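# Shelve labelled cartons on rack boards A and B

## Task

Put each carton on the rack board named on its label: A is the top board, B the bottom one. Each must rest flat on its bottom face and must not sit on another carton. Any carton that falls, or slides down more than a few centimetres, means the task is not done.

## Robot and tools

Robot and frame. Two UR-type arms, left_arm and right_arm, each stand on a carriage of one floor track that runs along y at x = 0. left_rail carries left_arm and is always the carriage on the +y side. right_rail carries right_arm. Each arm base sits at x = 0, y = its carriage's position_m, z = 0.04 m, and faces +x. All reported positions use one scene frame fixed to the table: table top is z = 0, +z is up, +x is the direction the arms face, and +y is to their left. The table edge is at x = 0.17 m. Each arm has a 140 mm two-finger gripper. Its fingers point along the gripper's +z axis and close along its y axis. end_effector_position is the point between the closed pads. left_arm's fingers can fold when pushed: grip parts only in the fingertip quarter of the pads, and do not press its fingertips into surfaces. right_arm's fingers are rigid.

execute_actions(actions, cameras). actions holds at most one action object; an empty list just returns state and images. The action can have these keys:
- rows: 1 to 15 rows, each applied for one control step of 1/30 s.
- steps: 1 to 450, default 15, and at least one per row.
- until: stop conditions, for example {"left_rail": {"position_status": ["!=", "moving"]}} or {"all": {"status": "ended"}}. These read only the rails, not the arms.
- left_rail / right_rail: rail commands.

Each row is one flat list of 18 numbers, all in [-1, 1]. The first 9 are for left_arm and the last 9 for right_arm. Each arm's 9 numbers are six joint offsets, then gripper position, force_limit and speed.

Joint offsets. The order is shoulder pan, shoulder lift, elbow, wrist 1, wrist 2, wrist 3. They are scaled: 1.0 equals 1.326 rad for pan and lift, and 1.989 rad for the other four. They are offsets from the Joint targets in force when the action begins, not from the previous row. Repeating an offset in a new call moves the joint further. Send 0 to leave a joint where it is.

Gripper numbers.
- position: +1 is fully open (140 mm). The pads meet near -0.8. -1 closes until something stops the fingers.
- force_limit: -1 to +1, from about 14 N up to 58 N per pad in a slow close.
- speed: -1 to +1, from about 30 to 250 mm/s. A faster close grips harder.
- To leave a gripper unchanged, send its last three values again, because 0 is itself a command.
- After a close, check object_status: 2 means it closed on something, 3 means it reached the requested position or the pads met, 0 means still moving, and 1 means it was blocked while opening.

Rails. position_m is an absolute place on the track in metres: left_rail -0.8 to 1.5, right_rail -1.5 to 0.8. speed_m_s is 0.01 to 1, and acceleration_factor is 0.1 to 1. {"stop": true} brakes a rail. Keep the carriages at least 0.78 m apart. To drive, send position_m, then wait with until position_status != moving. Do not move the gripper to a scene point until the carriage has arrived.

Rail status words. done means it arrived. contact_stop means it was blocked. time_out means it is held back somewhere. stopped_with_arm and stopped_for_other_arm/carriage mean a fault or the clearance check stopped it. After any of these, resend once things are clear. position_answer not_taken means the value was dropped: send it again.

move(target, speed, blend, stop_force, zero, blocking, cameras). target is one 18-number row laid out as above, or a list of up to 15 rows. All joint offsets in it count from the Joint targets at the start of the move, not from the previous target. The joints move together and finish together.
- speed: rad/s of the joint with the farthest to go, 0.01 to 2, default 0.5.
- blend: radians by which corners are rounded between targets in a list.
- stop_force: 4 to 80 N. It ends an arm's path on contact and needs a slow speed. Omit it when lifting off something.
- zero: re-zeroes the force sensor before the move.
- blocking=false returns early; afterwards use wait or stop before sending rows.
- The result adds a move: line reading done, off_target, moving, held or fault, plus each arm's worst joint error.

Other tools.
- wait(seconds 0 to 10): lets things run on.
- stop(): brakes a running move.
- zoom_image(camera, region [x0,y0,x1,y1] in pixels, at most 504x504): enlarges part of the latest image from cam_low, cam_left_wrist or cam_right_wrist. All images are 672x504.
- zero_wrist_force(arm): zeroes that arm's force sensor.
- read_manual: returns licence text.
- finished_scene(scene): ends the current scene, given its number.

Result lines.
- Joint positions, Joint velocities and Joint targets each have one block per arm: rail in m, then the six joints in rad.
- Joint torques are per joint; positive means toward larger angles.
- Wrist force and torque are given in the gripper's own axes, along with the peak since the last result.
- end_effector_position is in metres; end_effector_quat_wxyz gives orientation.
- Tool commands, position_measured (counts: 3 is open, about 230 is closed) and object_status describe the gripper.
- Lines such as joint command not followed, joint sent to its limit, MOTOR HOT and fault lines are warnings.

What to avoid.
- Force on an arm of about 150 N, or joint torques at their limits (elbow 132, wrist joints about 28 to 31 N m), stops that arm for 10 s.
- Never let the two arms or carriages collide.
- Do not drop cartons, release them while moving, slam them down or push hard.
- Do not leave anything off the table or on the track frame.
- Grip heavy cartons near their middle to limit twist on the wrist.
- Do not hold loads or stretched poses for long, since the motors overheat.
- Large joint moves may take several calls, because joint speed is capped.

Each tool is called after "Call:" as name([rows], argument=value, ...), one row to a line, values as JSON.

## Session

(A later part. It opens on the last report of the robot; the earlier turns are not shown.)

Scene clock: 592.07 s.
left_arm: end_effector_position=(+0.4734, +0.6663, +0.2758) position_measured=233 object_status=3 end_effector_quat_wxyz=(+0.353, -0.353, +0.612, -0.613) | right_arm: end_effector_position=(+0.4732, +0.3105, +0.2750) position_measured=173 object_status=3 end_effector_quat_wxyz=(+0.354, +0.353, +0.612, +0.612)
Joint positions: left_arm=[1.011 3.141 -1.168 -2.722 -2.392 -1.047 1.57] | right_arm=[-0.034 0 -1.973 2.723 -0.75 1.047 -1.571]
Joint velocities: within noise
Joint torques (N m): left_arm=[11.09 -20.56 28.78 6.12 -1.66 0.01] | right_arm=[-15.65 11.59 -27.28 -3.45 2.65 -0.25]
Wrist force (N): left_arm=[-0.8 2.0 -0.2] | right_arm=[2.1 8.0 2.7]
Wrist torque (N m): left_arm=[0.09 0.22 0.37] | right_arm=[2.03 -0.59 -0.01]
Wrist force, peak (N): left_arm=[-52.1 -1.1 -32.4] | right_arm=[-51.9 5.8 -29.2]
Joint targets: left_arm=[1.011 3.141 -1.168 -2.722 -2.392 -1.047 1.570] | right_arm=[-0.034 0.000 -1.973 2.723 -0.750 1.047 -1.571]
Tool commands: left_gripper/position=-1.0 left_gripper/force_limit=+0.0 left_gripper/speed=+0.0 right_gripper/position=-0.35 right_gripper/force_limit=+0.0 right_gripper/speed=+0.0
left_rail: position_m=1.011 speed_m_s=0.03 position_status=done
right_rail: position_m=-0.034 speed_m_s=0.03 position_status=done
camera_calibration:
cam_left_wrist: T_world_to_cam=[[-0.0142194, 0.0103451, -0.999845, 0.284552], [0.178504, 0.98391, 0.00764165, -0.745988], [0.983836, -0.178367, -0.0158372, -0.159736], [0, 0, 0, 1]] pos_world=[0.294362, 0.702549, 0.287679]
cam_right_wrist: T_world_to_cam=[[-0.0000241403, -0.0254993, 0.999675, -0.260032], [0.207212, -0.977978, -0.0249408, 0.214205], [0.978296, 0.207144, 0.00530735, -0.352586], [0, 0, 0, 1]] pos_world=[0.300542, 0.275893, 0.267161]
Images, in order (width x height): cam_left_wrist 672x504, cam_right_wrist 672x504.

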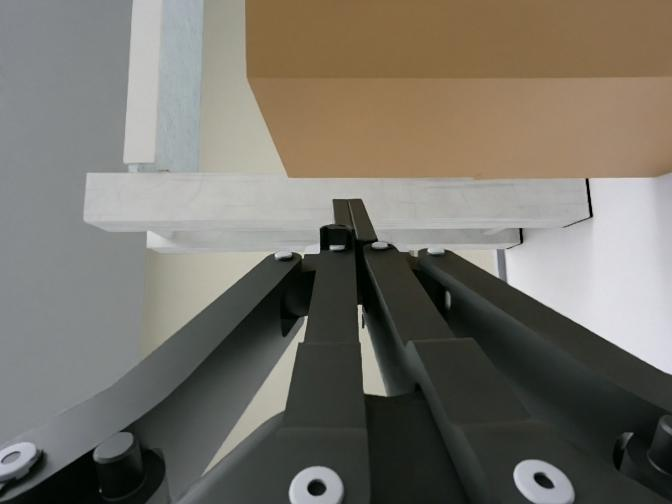

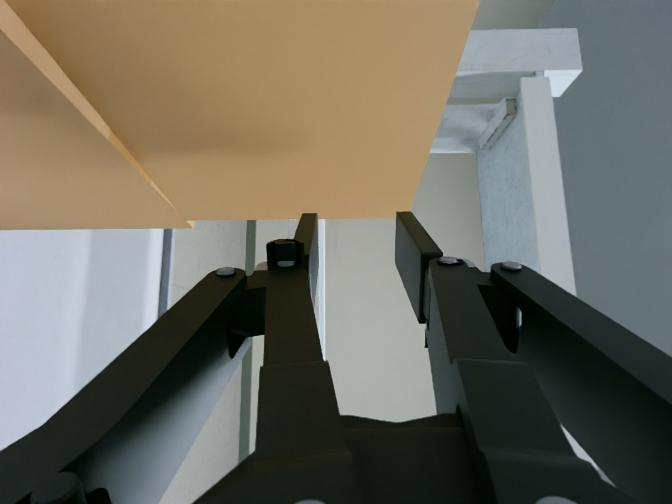

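Call:
move(target=[0,0.2143,0.1680,-0.3109,0,0,-1,0,0,0,-0.2143,-0.1680,0.3109,0,0,-0.35,0,0], speed=0.4, cameras=[])

Call:
execute_actions([
  {"right_rail":{"position_m":-0.536,"speed_m_s":0.3},"left_rail":{"position_m":0.536,"speed_m_s":0.3},"steps":250,"until":{"all":{"status":"ended"}}},
], cameras=["cam_right_wrist","cam_left_wrist"])

Scene clock: 605.70 s.
left_arm: end_effector_position=(+0.4730, +0.6662, +0.5004) position_measured=233 object_status=3 end_effector_quat_wxyz=(+0.353, -0.353, +0.612, -0.613) | right_arm: end_effector_position=(+0.4731, +0.3105, +0.4996) position_measured=173 object_status=3 end_effector_quat_wxyz=(+0.354, +0.353, +0.613, +0.612)
Joint positions: left_arm=[1.011 3.141 -0.884 -2.388 -3.01 -1.047 1.57] | right_arm=[-0.034 0 -2.257 2.389 -0.132 1.047 -1.571]
Joint velocities: within noise
Joint torques (N m): left_arm=[10.27 13.76 64.32 0.11 -1.52 -0.03] | right_arm=[-12.96 -4.22 -50.57 0.79 2.63 -0.3]
Wrist force (N): left_arm=[-0.9 2.1 -0.1] | right_arm=[2.2 8.7 2.1]
Wrist torque (N m): left_arm=[0.09 0.23 0.36] | right_arm=[2.14 -0.64 0.00]
Wrist force, peak (N): left_arm=[-0.7 3.4 -0.6] | right_arm=[2.5 10.2 1.3]
Joint targets: left_arm=[1.011 3.141 -0.884 -2.388 -3.011 -1.047 1.570] | right_arm=[-0.034 0.000 -2.257 2.389 -0.131 1.047 -1.571]
left_rail: position_m=1.011 speed_m_s=0.03 position_status=done
right_rail: position_m=-0.034 speed_m_s=0.03 position_status=done
move: done
No camera images: "cameras" was empty.

Scene clock: 608.53 s.
left_arm: end_effector_position=(+0.4729, +0.1912, +0.5005) position_measured=233 object_status=3 end_effector_quat_wxyz=(+0.353, -0.353, +0.612, -0.613) | right_arm: end_effector_position=(+0.4731, -0.1914, +0.4997) position_measured=173 object_status=3 end_effector_quat_wxyz=(+0.354, +0.353, +0.613, +0.612) end_effector_velocity=(-0.001, -0.001, +0.000) end_effector_angular_velocity=(-0.003, -0.002, +0.001)
Joint positions: left_arm=[0.536 3.141 -0.884 -2.388 -3.011 -1.047 1.57] | right_arm=[-0.536 0 -2.257 2.389 -0.131 1.047 -1.571]
Joint velocities: left_arm=[within noise] | right_arm=[-0.001 0 -0.001 0 0.001 -0.001 -0.003]
Joint torques (N m): left_arm=[10.77 12.78 58.73 0.56 -1.46 -0.7] | right_arm=[-12.9 -0.28 -46.77 0.11 3.01 -0.21]
Wrist force (N): left_arm=[-0.8 1.8 0.1] | right_arm=[2.2 8.4 2.2]
Wrist torque (N m): left_arm=[0.02 0.22 0.35] | right_arm=[2.08 -0.66 0.00]
Wrist force, peak (N): left_arm=[-1.9 1.9 -0.5] | right_arm=[2.9 8.7 2.5]
Joint targets: left_arm=[0.536 3.141 -0.884 -2.388 -3.011 -1.047 1.570] | right_arm=[-0.536 0.000 -2.257 2.389 -0.131 1.047 -1.571]
Tool commands: left_gripper/position=-1.0 left_gripper/force_limit=+0.0 left_gripper/speed=+0.0 right_gripper/position=-0.35 right_gripper/force_limit=+0.0 right_gripper/speed=+0.0
left_rail: position_m=0.536 speed_m_s=0.30 position_status=done
right_rail: position_m=-0.536 speed_m_s=0.30 position_status=done
camera_calibration:
cam_left_wrist: T_world_to_cam=[[-0.0142817, 0.0103452, -0.999844, 0.514223], [0.178503, 0.98391, 0.00763057, -0.280187], [0.983836, -0.178367, -0.0158986, -0.24046], [0, 0, 0, 1]] pos_world=[0.293932, 0.227468, 0.512458]
cam_right_wrist: T_world_to_cam=[[0.0000503511, -0.025499, 0.999675, -0.497409], [0.20721, -0.977978, -0.024956, -0.271021], [0.978297, 0.207144, 0.0052344, -0.249715], [0, 0, 0, 1]] pos_world=[0.300478, -0.226009, 0.49179]
Images, in order (width x height): cam_left_wrist 672x504, cam_right_wrist 672x504.

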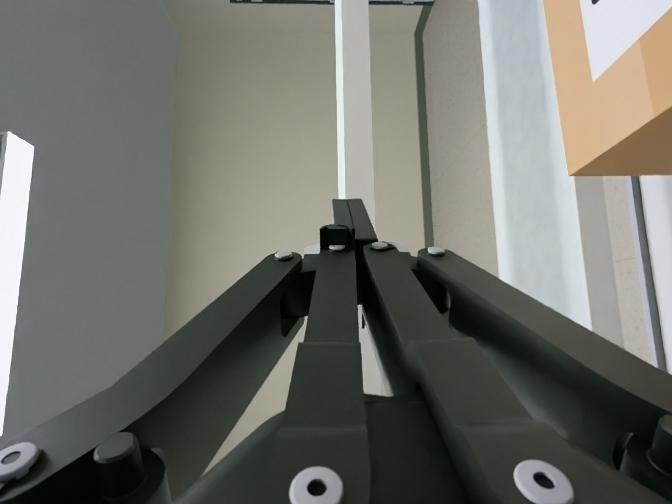

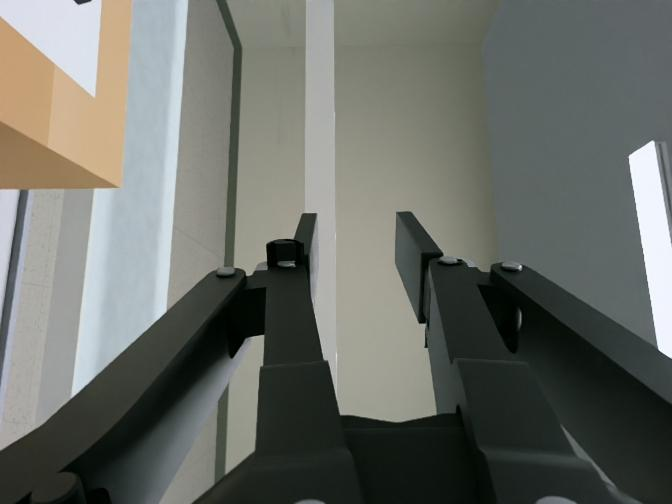

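Call:
move(target=[0,-0.2143,-0.1680,0.3109,0,0,-1,0,0,0,0.2143,0.1680,-0.3109,0,0,-0.35,0,0], speed=0.3, stop_force=15)

Call:
execute_actions([
  {"right_rail":{"position_m":-0.502,"speed_m_s":0.03},"left_rail":{"position_m":0.512,"speed_m_s":0.03},"steps":150,"until":{"all":{"status":"ended"}}},
], cameras=["cam_right_wrist","cam_left_wrist"])

Scene clock: 627.20 s.
left_arm: end_effector_position=(+0.4734, +0.1912, +0.2758) position_measured=233 object_status=3 end_effector_quat_wxyz=(+0.353, -0.353, +0.612, -0.613) | right_arm: end_effector_position=(+0.4732, -0.1915, +0.2750) position_measured=173 object_status=3 end_effector_quat_wxyz=(+0.354, +0.353, +0.612, +0.612)
Joint positions: left_arm=[0.536 3.141 -1.168 -2.722 -2.392 -1.047 1.57] | right_arm=[-0.536 0 -1.973 2.723 -0.75 1.047 -1.571]
Joint velocities: within noise
Joint torques (N m): left_arm=[11.58 -20.79 30.12 6.12 -1.52 -0.42] | right_arm=[-8.23 12.36 -26.31 -6.65 2.68 -0.52]
Wrist force (N): left_arm=[-0.9 1.9 0.1] | right_arm=[2.3 8.0 2.4]
Wrist torque (N m): left_arm=[0.07 0.26 0.37] | right_arm=[2.05 -0.65 -0.02]
Wrist force, peak (N): left_arm=[-1.1 3.1 -0.6] | right_arm=[2.7 9.9 1.4]
Joint targets: left_arm=[0.536 3.141 -1.168 -2.722 -2.392 -1.047 1.570] | right_arm=[-0.536 0.000 -1.973 2.723 -0.750 1.047 -1.571]
left_rail: position_m=0.536 speed_m_s=0.30 position_status=done
right_rail: position_m=-0.536 speed_m_s=0.30 position_status=done
move: done
camera_calibration:
cam_left_wrist: T_world_to_cam=[[-0.0142204, 0.0103452, -0.999845, 0.289465], [0.178503, 0.98391, 0.00764155, -0.278544], [0.983837, -0.178367, -0.0158383, -0.244474], [0, 0, 0, 1]] pos_world=[0.29436, 0.227462, 0.287677]
cam_right_wrist: T_world_to_cam=[[-0.0000110277, -0.025499, 0.999675, -0.272834], [0.207211, -0.977978, -0.0249433, -0.276709], [0.978296, 0.207144, 0.00529446, -0.248601], [0, 0, 0, 1]] pos_world=[0.30054, -0.226077, 0.267159]

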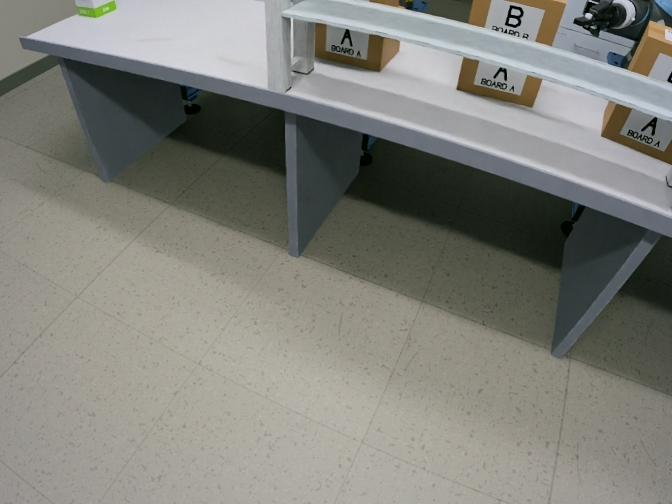

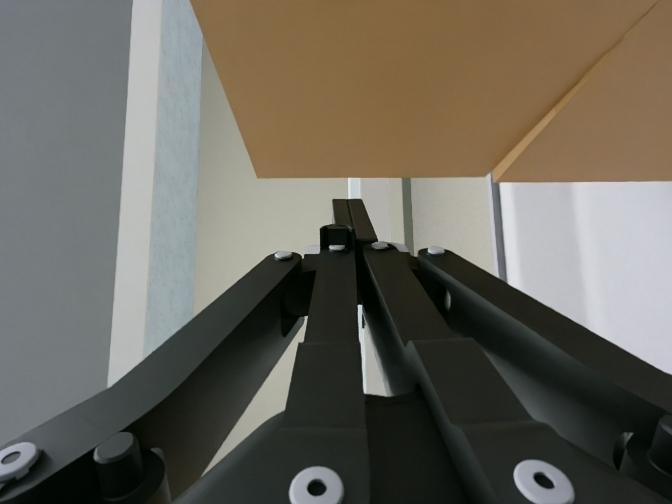

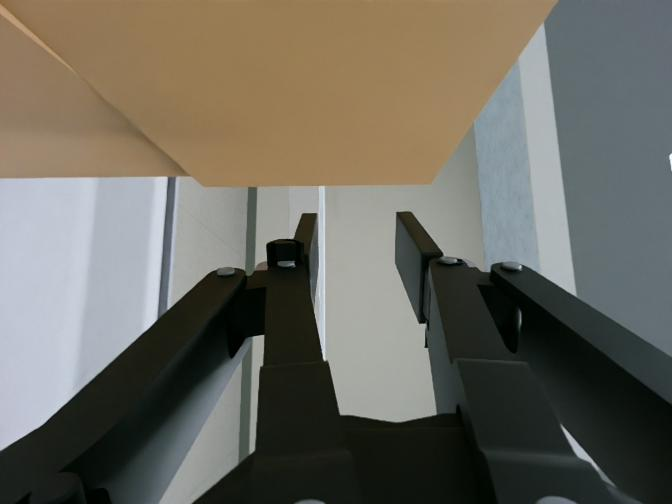

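Scene clock: 628.67 s.
left_arm: end_effector_position=(+0.4734, +0.1671, +0.2758) position_measured=233 object_status=3 end_effector_quat_wxyz=(+0.353, -0.353, +0.612, -0.613) | right_arm: end_effector_position=(+0.4732, -0.1575, +0.2750) position_measured=173 object_status=3 end_effector_quat_wxyz=(+0.354, +0.353, +0.612, +0.612)
Joint positions: left_arm=[0.512 3.141 -1.168 -2.722 -2.392 -1.047 1.57] | right_arm=[-0.502 0 -1.973 2.723 -0.75 1.047 -1.571]
Joint velocities: within noise
Joint torques (N m): left_arm=[8.5 -18.13 31.2 5.38 -1.54 -0.99] | right_arm=[-7.18 11.67 -28.29 -5.87 2.7 -0.24]
Wrist force (N): left_arm=[-0.9 2.3 -0.2] | right_arm=[2.2 8.1 2.6]
Wrist torque (N m): left_arm=[0.14 0.25 0.37] | right_arm=[2.05 -0.63 -0.02]
Wrist force, peak (N): left_arm=[-1.4 2.1 -0.6] | right_arm=[2.5 8.2 2.8]
Joint targets: left_arm=[0.512 3.141 -1.168 -2.722 -2.392 -1.047 1.570] | right_arm=[-0.502 0.000 -1.973 2.723 -0.750 1.047 -1.571]
Tool commands: left_gripper/position=-1.0 left_gripper/force_limit=+0.0 left_gripper/speed=+0.0 right_gripper/position=-0.35 right_gripper/force_limit=+0.0 right_gripper/speed=+0.0
left_rail: position_m=0.512 speed_m_s=0.03 position_status=done
right_rail: position_m=-0.502 speed_m_s=0.03 position_status=done
camera_calibration:
cam_left_wrist: T_world_to_cam=[[-0.0142211, 0.0103452, -0.999845, 0.289714], [0.178503, 0.98391, 0.00764142, -0.254852], [0.983837, -0.178367, -0.0158389, -0.248769], [0, 0, 0, 1]] pos_world=[0.29436, 0.203382, 0.287677]
cam_right_wrist: T_world_to_cam=[[-0.000010447, -0.025499, 0.999675, -0.271966], [0.207212, -0.977978, -0.0249434, -0.243419], [0.978296, 0.207144, 0.00529391, -0.255652], [0, 0, 0, 1]] pos_world=[0.30054, -0.192037, 0.267159]
Images, in order (width x height): cam_left_wrist 672x504, cam_right_wrist 672x504.

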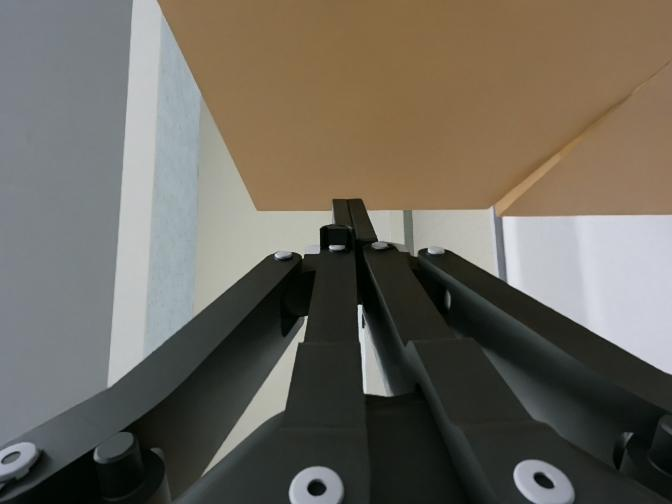

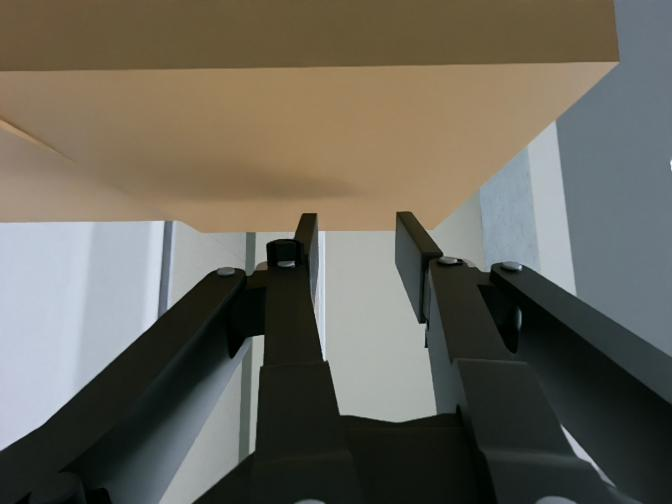

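Call:
execute_actions([
  {"right_rail":{"position_m":-0.489,"speed_m_s":0.03},"left_rail":{"position_m":0.492,"speed_m_s":0.03},"steps":150,"until":{"all":{"status":"ended"}}},
], cameras=[])

Call:
execute_actions([
  {"right_rail":{"position_m":-0.485,"speed_m_s":0.02},"left_rail":{"position_m":0.488,"speed_m_s":0.02},"steps":150,"until":{"all":{"status":"ended"}}},
], cameras=["cam_left_wrist","cam_right_wrist"])

Scene clock: 636.03 s.
left_arm: end_effector_position=(+0.4734, +0.1474, +0.2758) position_measured=233 object_status=3 end_effector_quat_wxyz=(+0.353, -0.353, +0.612, -0.613) end_effector_velocity=(+0.001, +0.000, +0.001) end_effector_angular_velocity=(+0.001, -0.003, +0.001) | right_arm: end_effector_position=(+0.4732, -0.1445, +0.2750) position_measured=173 object_status=3 end_effector_quat_wxyz=(+0.354, +0.353, +0.612, +0.612)
Joint positions: left_arm=[0.492 3.141 -1.168 -2.722 -2.392 -1.047 1.57] | right_arm=[-0.489 0 -1.973 2.723 -0.75 1.047 -1.571]
Joint velocities: left_arm=[-0.001 0.001 0 0.001 0.001 0 0.001] | right_arm=[within noise]
Joint torques (N m): left_arm=[-4.07 -16.48 37.63 3.77 8.78 -1.05] | right_arm=[-5.26 9.94 -35.34 -4 -2.32 -0.45]
Wrist force (N): left_arm=[-23.0 0.3 -14.6] | right_arm=[-15.1 9.0 -8.1]
Wrist torque (N m): left_arm=[0.09 -0.43 0.36] | right_arm=[2.00 -0.92 0.09]
Wrist force, peak (N): left_arm=[-23.0 0.3 -14.6] | right_arm=[-15.4 8.8 -8.3]
Joint targets: left_arm=[0.492 3.141 -1.168 -2.722 -2.392 -1.047 1.570] | right_arm=[-0.489 0.000 -1.973 2.723 -0.750 1.047 -1.571]
Tool commands: left_gripper/position=-1.0 left_gripper/force_limit=+0.0 left_gripper/speed=+0.0 right_gripper/position=-0.35 right_gripper/force_limit=+0.0 right_gripper/speed=+0.0
left_rail: position_m=0.492 speed_m_s=0.03 position_status=done
right_rail: position_m=-0.489 speed_m_s=0.03 position_status=done
No camera images: "cameras" was empty.

Scene clock: 646.67 s.
left_arm: end_effector_position=(+0.4733, +0.1431, +0.2758) position_measured=233 object_status=3 end_effector_quat_wxyz=(+0.353, -0.353, +0.612, -0.613) | right_arm: end_effector_position=(+0.4754, -0.1444, +0.2750) position_measured=173 object_status=3 end_effector_quat_wxyz=(+0.357, +0.357, +0.610, +0.610)
Joint positions: left_arm=[0.488 3.141 -1.168 -2.722 -2.392 -1.047 1.57] | right_arm=[-0.485 -0.001 -1.973 2.723 -0.75 1.059 -1.571]
Joint velocities: within noise
Joint torques (N m): left_arm=[-28.76 -16.28 49.59 1.03 10.42 -1.29] | right_arm=[22.23 0.16 -33.64 -2.86 -7.23 0.14]
Wrist force (N): left_arm=[-51.2 1.4 -28.3] | right_arm=[-44.4 7.3 -22.1]
Wrist torque (N m): left_arm=[0.11 -1.36 0.36] | right_arm=[1.92 -1.54 0.13]
Wrist force, peak (N): left_arm=[-75.4 -0.2 -45.8] | right_arm=[-74.9 11.7 -42.7]
Joint targets: left_arm=[0.488 3.141 -1.168 -2.722 -2.392 -1.047 1.570] | right_arm=[-0.485 -0.001 -1.973 2.723 -0.750 1.059 -1.571]
Tool commands: left_gripper/position=-1.0 left_gripper/force_limit=+0.0 left_gripper/speed=+0.0 right_gripper/position=-0.34902 right_gripper/force_limit=+0.003922 right_gripper/speed=+0.003922
TORQUE FAULT: the external load on joint 6 (wrist 2) of the right arm reached its load limit, and that arm stopped for 10 seconds. A torque fault puts only its own arm into a fault stop. Before the stop ended, the hold on joint 6 (wrist 2) of that arm was turned back by 0.6 degrees, the way its load pushed it. That arm's target is now where it stood when the stop ended, not its last command. That arm keeps its grip as last carried out and accepts commands again: back off and push less far. That arm stops again whenever a joint's load reaches its limit.
left_rail: position_m=0.488 speed_m_s=0.02 position_status=done
right_rail: position_m=-0.485 speed_m_s=0.02 position_status=done
camera_calibration:
cam_left_wrist: T_world_to_cam=[[-0.0142101, 0.0103496, -0.999845, 0.289964], [0.178795, 0.983857, 0.00764298, -0.231328], [0.983784, -0.178659, -0.0158312, -0.252937], [0, 0, 0, 1]] pos_world=[0.294316, 0.179403, 0.287683]
cam_right_wrist: T_world_to_cam=[[-0.000331498, -0.0254957, 0.999675, -0.271478], [0.19489, -0.980508, -0.0249422, -0.225572], [0.980825, 0.194819, 0.0052939, -0.263545], [0, 0, 0, 1]] pos_world=[0.302363, -0.176753, 0.267159]
Images, in order (width x height): cam_left_wrist 672x504, cam_right_wrist 672x504.

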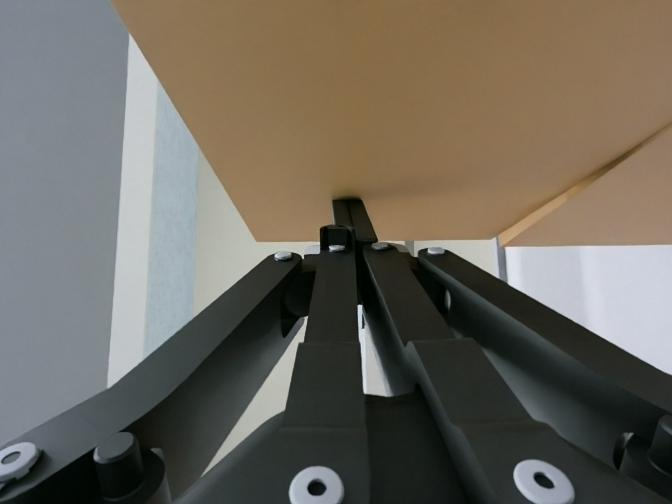

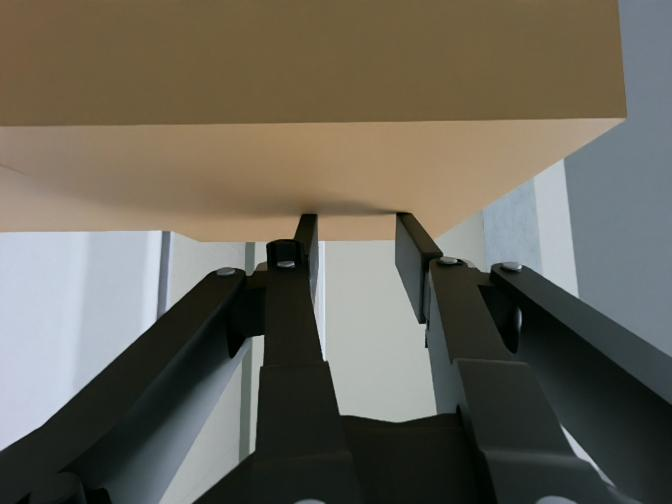

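Call:
move([
  [0,0.0866,0.0326,-0.0903,0,0,-1,0,0,0,-0.0866,-0.0326,0.0903,0,0,-0.35,0,0],
  [0,0.1496,0.0715,-0.1712,0,0,-1,0,0,0,-0.1496,-0.0715,0.1712,0,0,-0.35,0,0],
], speed=0.15, blend=0.02)

Scene clock: 667.07 s.
left_arm: end_effector_position=(+0.4729, +0.1432, +0.3795) position_measured=233 object_status=3 end_effector_quat_wxyz=(+0.353, -0.353, +0.612, -0.613) | right_arm: end_effector_position=(+0.4751, -0.1444, +0.3787) position_measured=173 object_status=3 end_effector_quat_wxyz=(+0.357, +0.357, +0.610, +0.610)
Joint positions: left_arm=[0.488 3.141 -0.97 -2.58 -2.733 -1.047 1.57] | right_arm=[-0.485 -0.001 -2.172 2.581 -0.409 1.059 -1.571]
Joint velocities: within noise
Joint torques (N m): left_arm=[-16.78 20.07 67.66 1.6 9.36 -1.65] | right_arm=[36.96 -10.53 -55.57 -1.58 -24.27 0.39]
Wrist force (N): left_arm=[-47.6 11.4 -26.8] | right_arm=[-46.2 -1.7 -22.3]
Wrist torque (N m): left_arm=[-0.19 -1.26 0.49] | right_arm=[1.99 -1.60 0.01]
Wrist force, peak (N): left_arm=[-50.9 0.4 -28.4] | right_arm=[-46.6 -2.4 -22.4]
Joint targets: left_arm=[0.488 3.141 -0.970 -2.580 -2.733 -1.047 1.570] | right_arm=[-0.485 -0.001 -2.172 2.581 -0.409 1.059 -1.571]
left_rail: position_m=0.488 speed_m_s=0.02 position_status=done
right_rail: position_m=-0.485 speed_m_s=0.02 position_status=done
move: done
camera_calibration:
cam_left_wrist: T_world_to_cam=[[-0.0141714, 0.0103445, -0.999846, 0.393692], [0.178502, 0.98391, 0.00764957, -0.232038], [0.983838, -0.178366, -0.0157899, -0.250947], [0, 0, 0, 1]] pos_world=[0.293889, 0.179471, 0.391444]
cam_right_wrist: T_world_to_cam=[[-0.000380868, -0.0254957, 0.999675, -0.375089], [0.194892, -0.980508, -0.0249326, -0.222935], [0.980825, 0.194819, 0.00534235, -0.263832], [0, 0, 0, 1]] pos_world=[0.302079, -0.176753, 0.370818]

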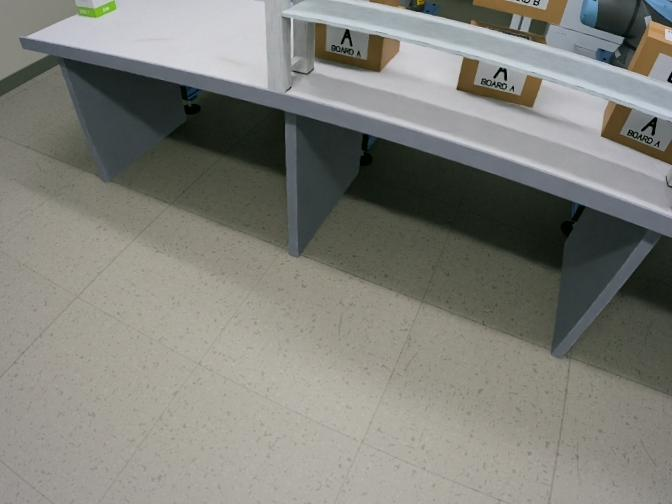

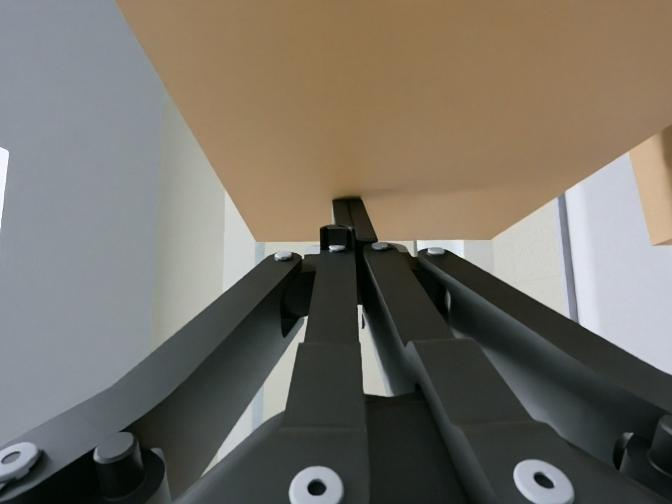

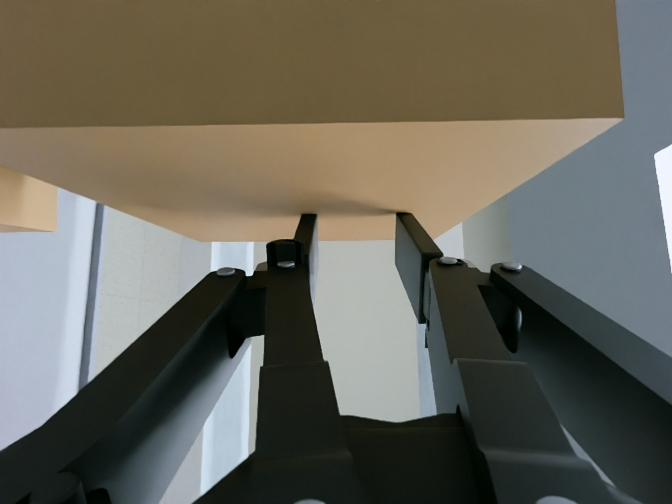

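Call:
execute_actions([
  {"right_rail":{"position_m":-0.486},"steps":60,"until":{"all":{"status":"ended"}}},
], cameras=[])

Call:
move([
  [0,-0.1191,0.0322,0.0472,0,0,-1,0,0,0,0.1191,-0.0322,-0.0472,0,0,-0.35,0,0],
  [0,-0.2226,0.0698,0.0786,0,0,-1,0,0,0,0.2226,-0.0698,-0.0786,0,0,-0.35,0,0],
], speed=0.15, blend=0.03)

Scene clock: 678.20 s.
left_arm: end_effector_position=(+0.4729, +0.1432, +0.3796) position_measured=233 object_status=3 end_effector_quat_wxyz=(+0.353, -0.353, +0.612, -0.613) | right_arm: end_effector_position=(+0.4751, -0.1453, +0.3788) position_measured=173 object_status=3 end_effector_quat_wxyz=(+0.357, +0.357, +0.610, +0.610)
Joint positions: left_arm=[0.488 3.141 -0.97 -2.58 -2.733 -1.047 1.57] | right_arm=[-0.486 -0.001 -2.172 2.581 -0.409 1.059 -1.571]
Joint velocities: within noise
Joint torques (N m): left_arm=[-18.71 21.8 63.68 2.98 9.6 -1.62] | right_arm=[33.17 -10.16 -49.19 -2.03 -20.61 0.39]
Wrist force (N): left_arm=[-39.8 11.7 -22.5] | right_arm=[-38.0 -1.7 -18.3]
Wrist torque (N m): left_arm=[-0.16 -1.01 0.49] | right_arm=[2.01 -1.48 0.00]
Wrist force, peak (N): left_arm=[-47.8 12.4 -26.6] | right_arm=[-46.4 -2.3 -22.1]
Joint targets: left_arm=[0.488 3.141 -0.970 -2.580 -2.733 -1.047 1.570] | right_arm=[-0.486 -0.001 -2.172 2.581 -0.409 1.059 -1.571]
Tool commands: left_gripper/position=-1.0 left_gripper/force_limit=+0.0 left_gripper/speed=+0.0 right_gripper/position=-0.35 right_gripper/force_limit=+0.0 right_gripper/speed=+0.0
left_rail: position_m=0.488 speed_m_s=0.02 position_status=done
right_rail: position_m=-0.486 speed_m_s=0.02 position_status=done
No camera images: "cameras" was empty.

Scene clock: 680.63 s.
left_arm: end_effector_position=(+0.5931, +0.1431, +0.3796) position_measured=233 object_status=3 end_effector_quat_wxyz=(+0.353, -0.353, +0.612, -0.613) | right_arm: end_effector_position=(+0.5952, -0.1454, +0.3788) position_measured=173 object_status=3 end_effector_quat_wxyz=(+0.357, +0.357, +0.610, +0.610)
Joint positions: left_arm=[0.488 3.141 -1.265 -2.441 -2.576 -1.047 1.57] | right_arm=[-0.486 -0.001 -1.877 2.442 -0.566 1.059 -1.571]
Joint velocities: within noise
Joint torques (N m): left_arm=[-22.09 1.41 65.22 10.69 9.97 -1.44] | right_arm=[16.01 -7.47 -50.82 -10.89 -5.98 0.19]
Wrist force (N): left_arm=[-37.3 12.3 -20.7] | right_arm=[-35.6 -2.1 -16.9]
Wrist torque (N m): left_arm=[-0.21 -0.93 0.50] | right_arm=[2.08 -1.40 0.00]
Wrist force, peak (N): left_arm=[-39.4 13.1 -23.6] | right_arm=[-37.7 -2.8 -19.5]
Joint targets: left_arm=[0.488 3.141 -1.265 -2.441 -2.576 -1.047 1.570] | right_arm=[-0.486 -0.001 -1.877 2.442 -0.566 1.059 -1.571]
left_rail: position_m=0.488 speed_m_s=0.02 position_status=done
right_rail: position_m=-0.486 speed_m_s=0.02 position_status=done
move: done
camera_calibration:
cam_left_wrist: T_world_to_cam=[[-0.014149, 0.0103445, -0.999846, 0.39549], [0.178502, 0.98391, 0.00765361, -0.253396], [0.983838, -0.178366, -0.0157679, -0.36919], [0, 0, 0, 1]] pos_world=[0.414051, 0.179376, 0.391547]
cam_right_wrist: T_world_to_cam=[[-0.000402051, -0.0254957, 0.999675, -0.375179], [0.194909, -0.980505, -0.0249284, -0.247411], [0.980821, 0.194835, 0.00536354, -0.3814], [0, 0, 0, 1]] pos_world=[0.422157, -0.177843, 0.370935]

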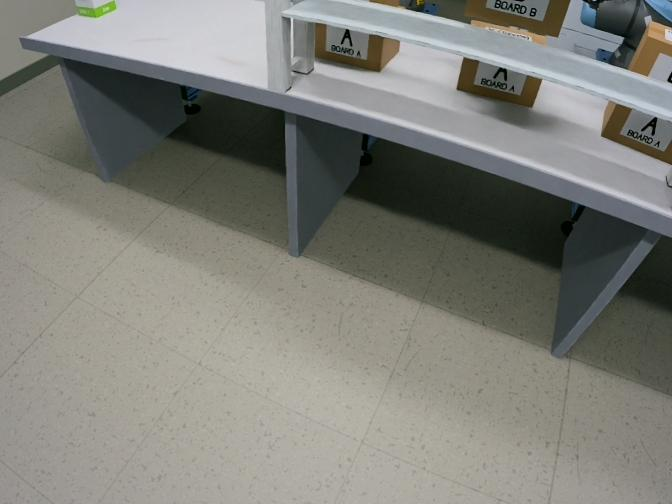

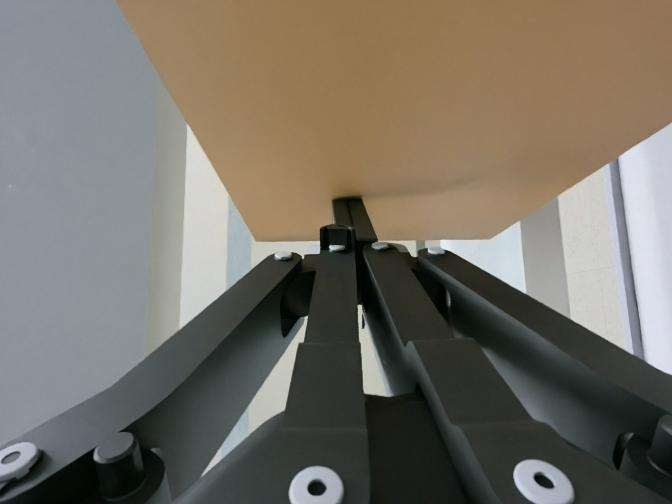

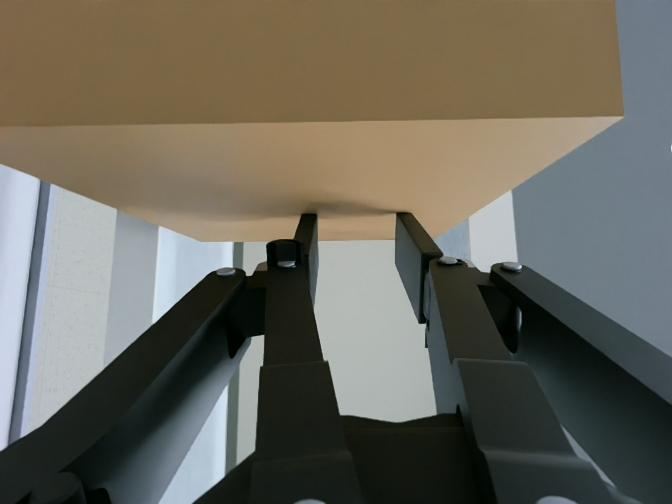

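Call:
move([
  [0,-0.0912,0.0419,0.0189,0,0,-1,0,0,0,0.0912,-0.0419,-0.0189,0,0,-0.35,0,0],
  [0,-0.1732,0.0873,0.0282,0,0,-1,0,0,0,0.1732,-0.0873,-0.0282,0,0,-0.35,0,0],
  [0,-0.2486,0.1357,0.03,0,0,-1,0,0,0,0.2486,-0.1357,-0.03,0,0,-0.35,0,0],
], speed=0.12, blend=0.03, stop_force=20)

Scene clock: 697.87 s.
left_arm: end_effector_position=(+0.7731, +0.1430, +0.3796) position_measured=233 object_status=3 end_effector_quat_wxyz=(+0.353, -0.353, +0.612, -0.613) | right_arm: end_effector_position=(+0.7752, -0.1456, +0.3788) position_measured=173 object_status=3 end_effector_quat_wxyz=(+0.357, +0.357, +0.610, +0.610)
Joint positions: left_arm=[0.488 3.141 -1.594 -2.171 -2.517 -1.047 1.57] | right_arm=[-0.486 -0.001 -1.547 2.172 -0.625 1.059 -1.571]
Joint velocities: within noise
Joint torques (N m): left_arm=[-22.25 34.08 61.74 10.06 9.18 -1.5] | right_arm=[17.73 -40.72 -49.55 -10.44 -5.66 0.41]
Wrist force (N): left_arm=[-33.4 11.0 -18.9] | right_arm=[-31.1 -0.7 -14.9]
Wrist torque (N m): left_arm=[-0.30 -0.83 0.50] | right_arm=[2.20 -1.46 -0.02]
Wrist force, peak (N): left_arm=[-37.5 12.2 -21.0] | right_arm=[-36.0 -1.8 -17.1]
Joint targets: left_arm=[0.488 3.141 -1.594 -2.171 -2.517 -1.047 1.570] | right_arm=[-0.486 -0.001 -1.547 2.172 -0.625 1.059 -1.571]
left_rail: position_m=0.488 speed_m_s=0.02 position_status=done
right_rail: position_m=-0.486 speed_m_s=0.02 position_status=done
move: done
camera_calibration:
cam_left_wrist: T_world_to_cam=[[-0.0142092, 0.0103445, -0.999846, 0.398066], [0.178502, 0.98391, 0.00764282, -0.285381], [0.983837, -0.178366, -0.0158271, -0.546276], [0, 0, 0, 1]] pos_world=[0.594044, 0.179234, 0.391539]
cam_right_wrist: T_world_to_cam=[[-0.000342637, -0.0254956, 0.999675, -0.375117], [0.194883, -0.980509, -0.02494, -0.282629], [0.980826, 0.194811, 0.00530461, -0.557872], [0, 0, 0, 1]] pos_world=[0.602127, -0.178005, 0.370905]

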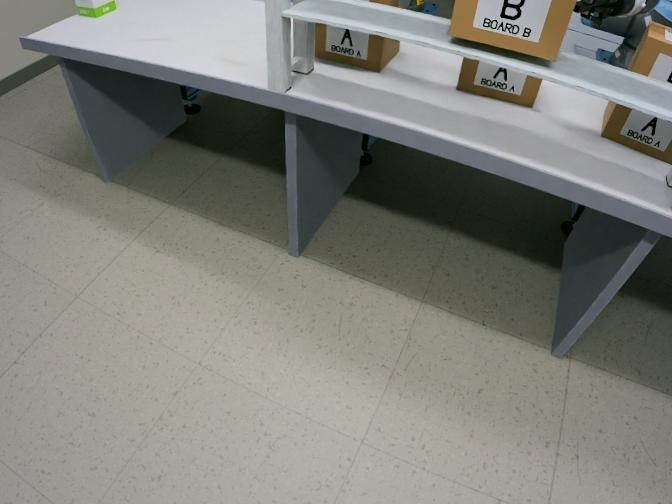

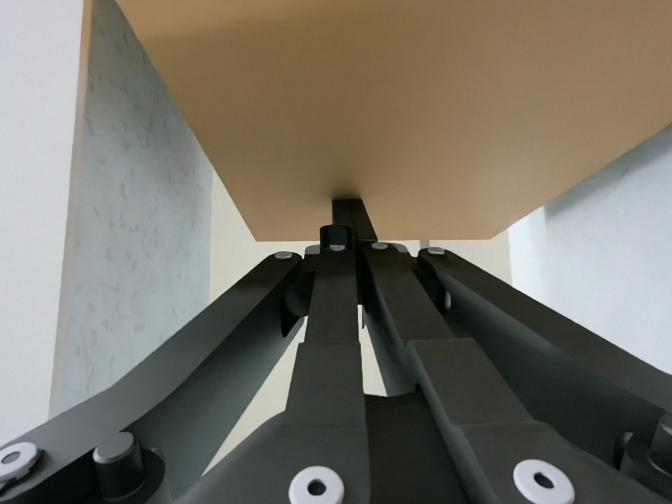

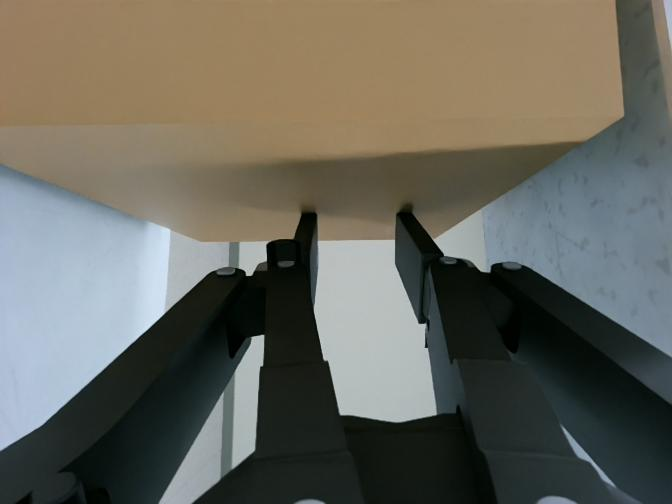

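Call:
move(target=[0,-0.0219,-0.0112,0.0258,0,0,-1,0,0,0,0.0219,0.0112,-0.0258,0,0,-0.35,0,0], speed=0.04, stop_force=9)

Scene clock: 706.87 s.
left_arm: end_effector_position=(+0.7731, +0.1430, +0.3556) position_measured=233 object_status=3 end_effector_quat_wxyz=(+0.353, -0.353, +0.612, -0.613) | right_arm: end_effector_position=(+0.7752, -0.1456, +0.3548) position_measured=173 object_status=3 end_effector_quat_wxyz=(+0.357, +0.357, +0.610, +0.610)
Joint positions: left_arm=[0.488 3.141 -1.623 -2.194 -2.465 -1.047 1.57] | right_arm=[-0.486 -0.001 -1.518 2.195 -0.677 1.059 -1.571]
Joint velocities: within noise
Joint torques (N m): left_arm=[-26.19 33.58 38.01 9.71 9.24 -1.19] | right_arm=[36.89 -40.27 -32.29 -9.76 -5.5 0.32]
Wrist force (N): left_arm=[-33.6 11.2 -18.0] | right_arm=[-31.7 0.8 -14.0]
Wrist torque (N m): left_arm=[-0.17 -0.81 0.48] | right_arm=[2.23 -1.40 0.10]
Wrist force, peak (N): left_arm=[-33.7 11.7 -18.8] | right_arm=[-31.5 -0.9 -15.2]
Joint targets: left_arm=[0.488 3.141 -1.623 -2.194 -2.465 -1.047 1.570] | right_arm=[-0.486 -0.001 -1.518 2.195 -0.677 1.059 -1.571]
left_rail: position_m=0.488 speed_m_s=0.02 position_status=done
right_rail: position_m=-0.486 speed_m_s=0.02 position_status=done
move: done
camera_calibration:
cam_left_wrist: T_world_to_cam=[[-0.014218, 0.0103445, -0.999845, 0.374044], [0.178502, 0.98391, 0.00764133, -0.285203], [0.983837, -0.178366, -0.0158358, -0.546685], [0, 0, 0, 1]] pos_world=[0.594076, 0.179234, 0.367508]
cam_right_wrist: T_world_to_cam=[[-0.000334171, -0.0254955, 0.999675, -0.351116], [0.194882, -0.980509, -0.0249416, -0.283228], [0.980827, 0.194811, 0.00529628, -0.557744], [0, 0, 0, 1]] pos_world=[0.602129, -0.178005, 0.346892]

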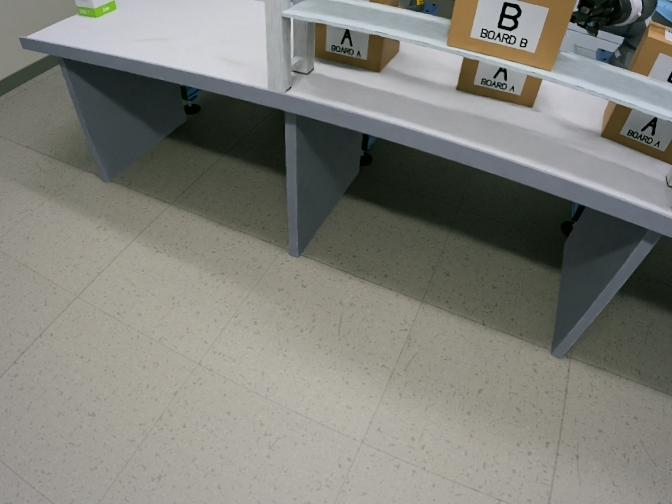

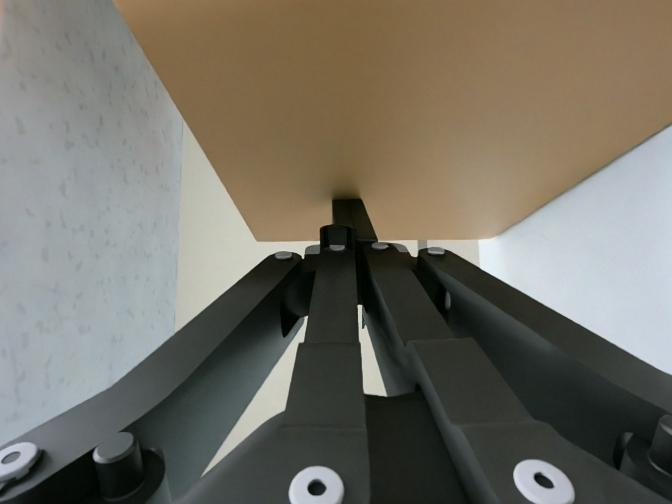

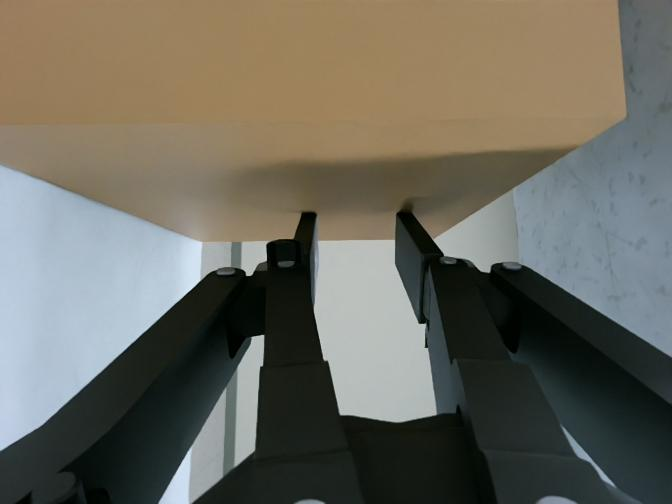

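Call:
move(target=[0,-0.0036,-0.0019,0.0043,0,0,-1,0,0,0,0.0036,0.0019,-0.0043,0,0,-0.35,0,0], speed=0.02, stop_force=9, cameras=["cam_right_wrist"])

Scene clock: 715.63 s.
left_arm: end_effector_position=(+0.7731, +0.1430, +0.3537) position_measured=233 object_status=3 end_effector_quat_wxyz=(+0.353, -0.353, +0.612, -0.613) | right_arm: end_effector_position=(+0.7751, -0.1456, +0.3528) position_measured=173 object_status=3 end_effector_quat_wxyz=(+0.357, +0.357, +0.610, +0.610)
Joint positions: left_arm=[0.488 3.141 -1.626 -2.195 -2.461 -1.047 1.57] | right_arm=[-0.486 -0.001 -1.515 2.196 -0.681 1.059 -1.571]
Joint velocities: within noise
Joint torques (N m): left_arm=[-26.39 69.85 54.54 0.68 9.64 -1.01] | right_arm=[38.93 -58.13 -40.6 0.18 -5.89 0.3]
Wrist force (N): left_arm=[-33.0 4.1 -19.6] | right_arm=[-31.9 7.9 -13.8]
Wrist torque (N m): left_arm=[-0.05 -0.89 0.38] | right_arm=[2.32 -1.39 0.35]
Wrist force, peak (N): left_arm=[-33.6 11.1 -18.4] | right_arm=[-31.0 13.2 -14.5]
Joint targets: left_arm=[0.488 3.141 -1.626 -2.195 -2.461 -1.047 1.570] | right_arm=[-0.486 -0.001 -1.515 2.196 -0.681 1.059 -1.571]
left_rail: position_m=0.488 speed_m_s=0.02 position_status=done
right_rail: position_m=-0.486 speed_m_s=0.02 position_status=done
move: contact (left_arm, right_arm)
camera_calibration:
cam_right_wrist: T_world_to_cam=[[-0.000516892, -0.0254953, 0.999675, -0.349018], [0.194895, -0.980508, -0.0249057, -0.283285], [0.980824, 0.194819, 0.00547573, -0.557756], [0, 0, 0, 1]] pos_world=[0.602091, -0.178, 0.344903]
Images, in order (width x height): cam_right_wrist 672x504.

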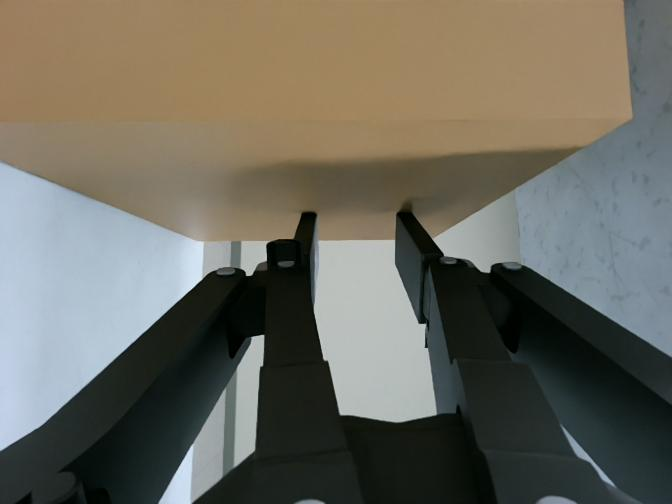

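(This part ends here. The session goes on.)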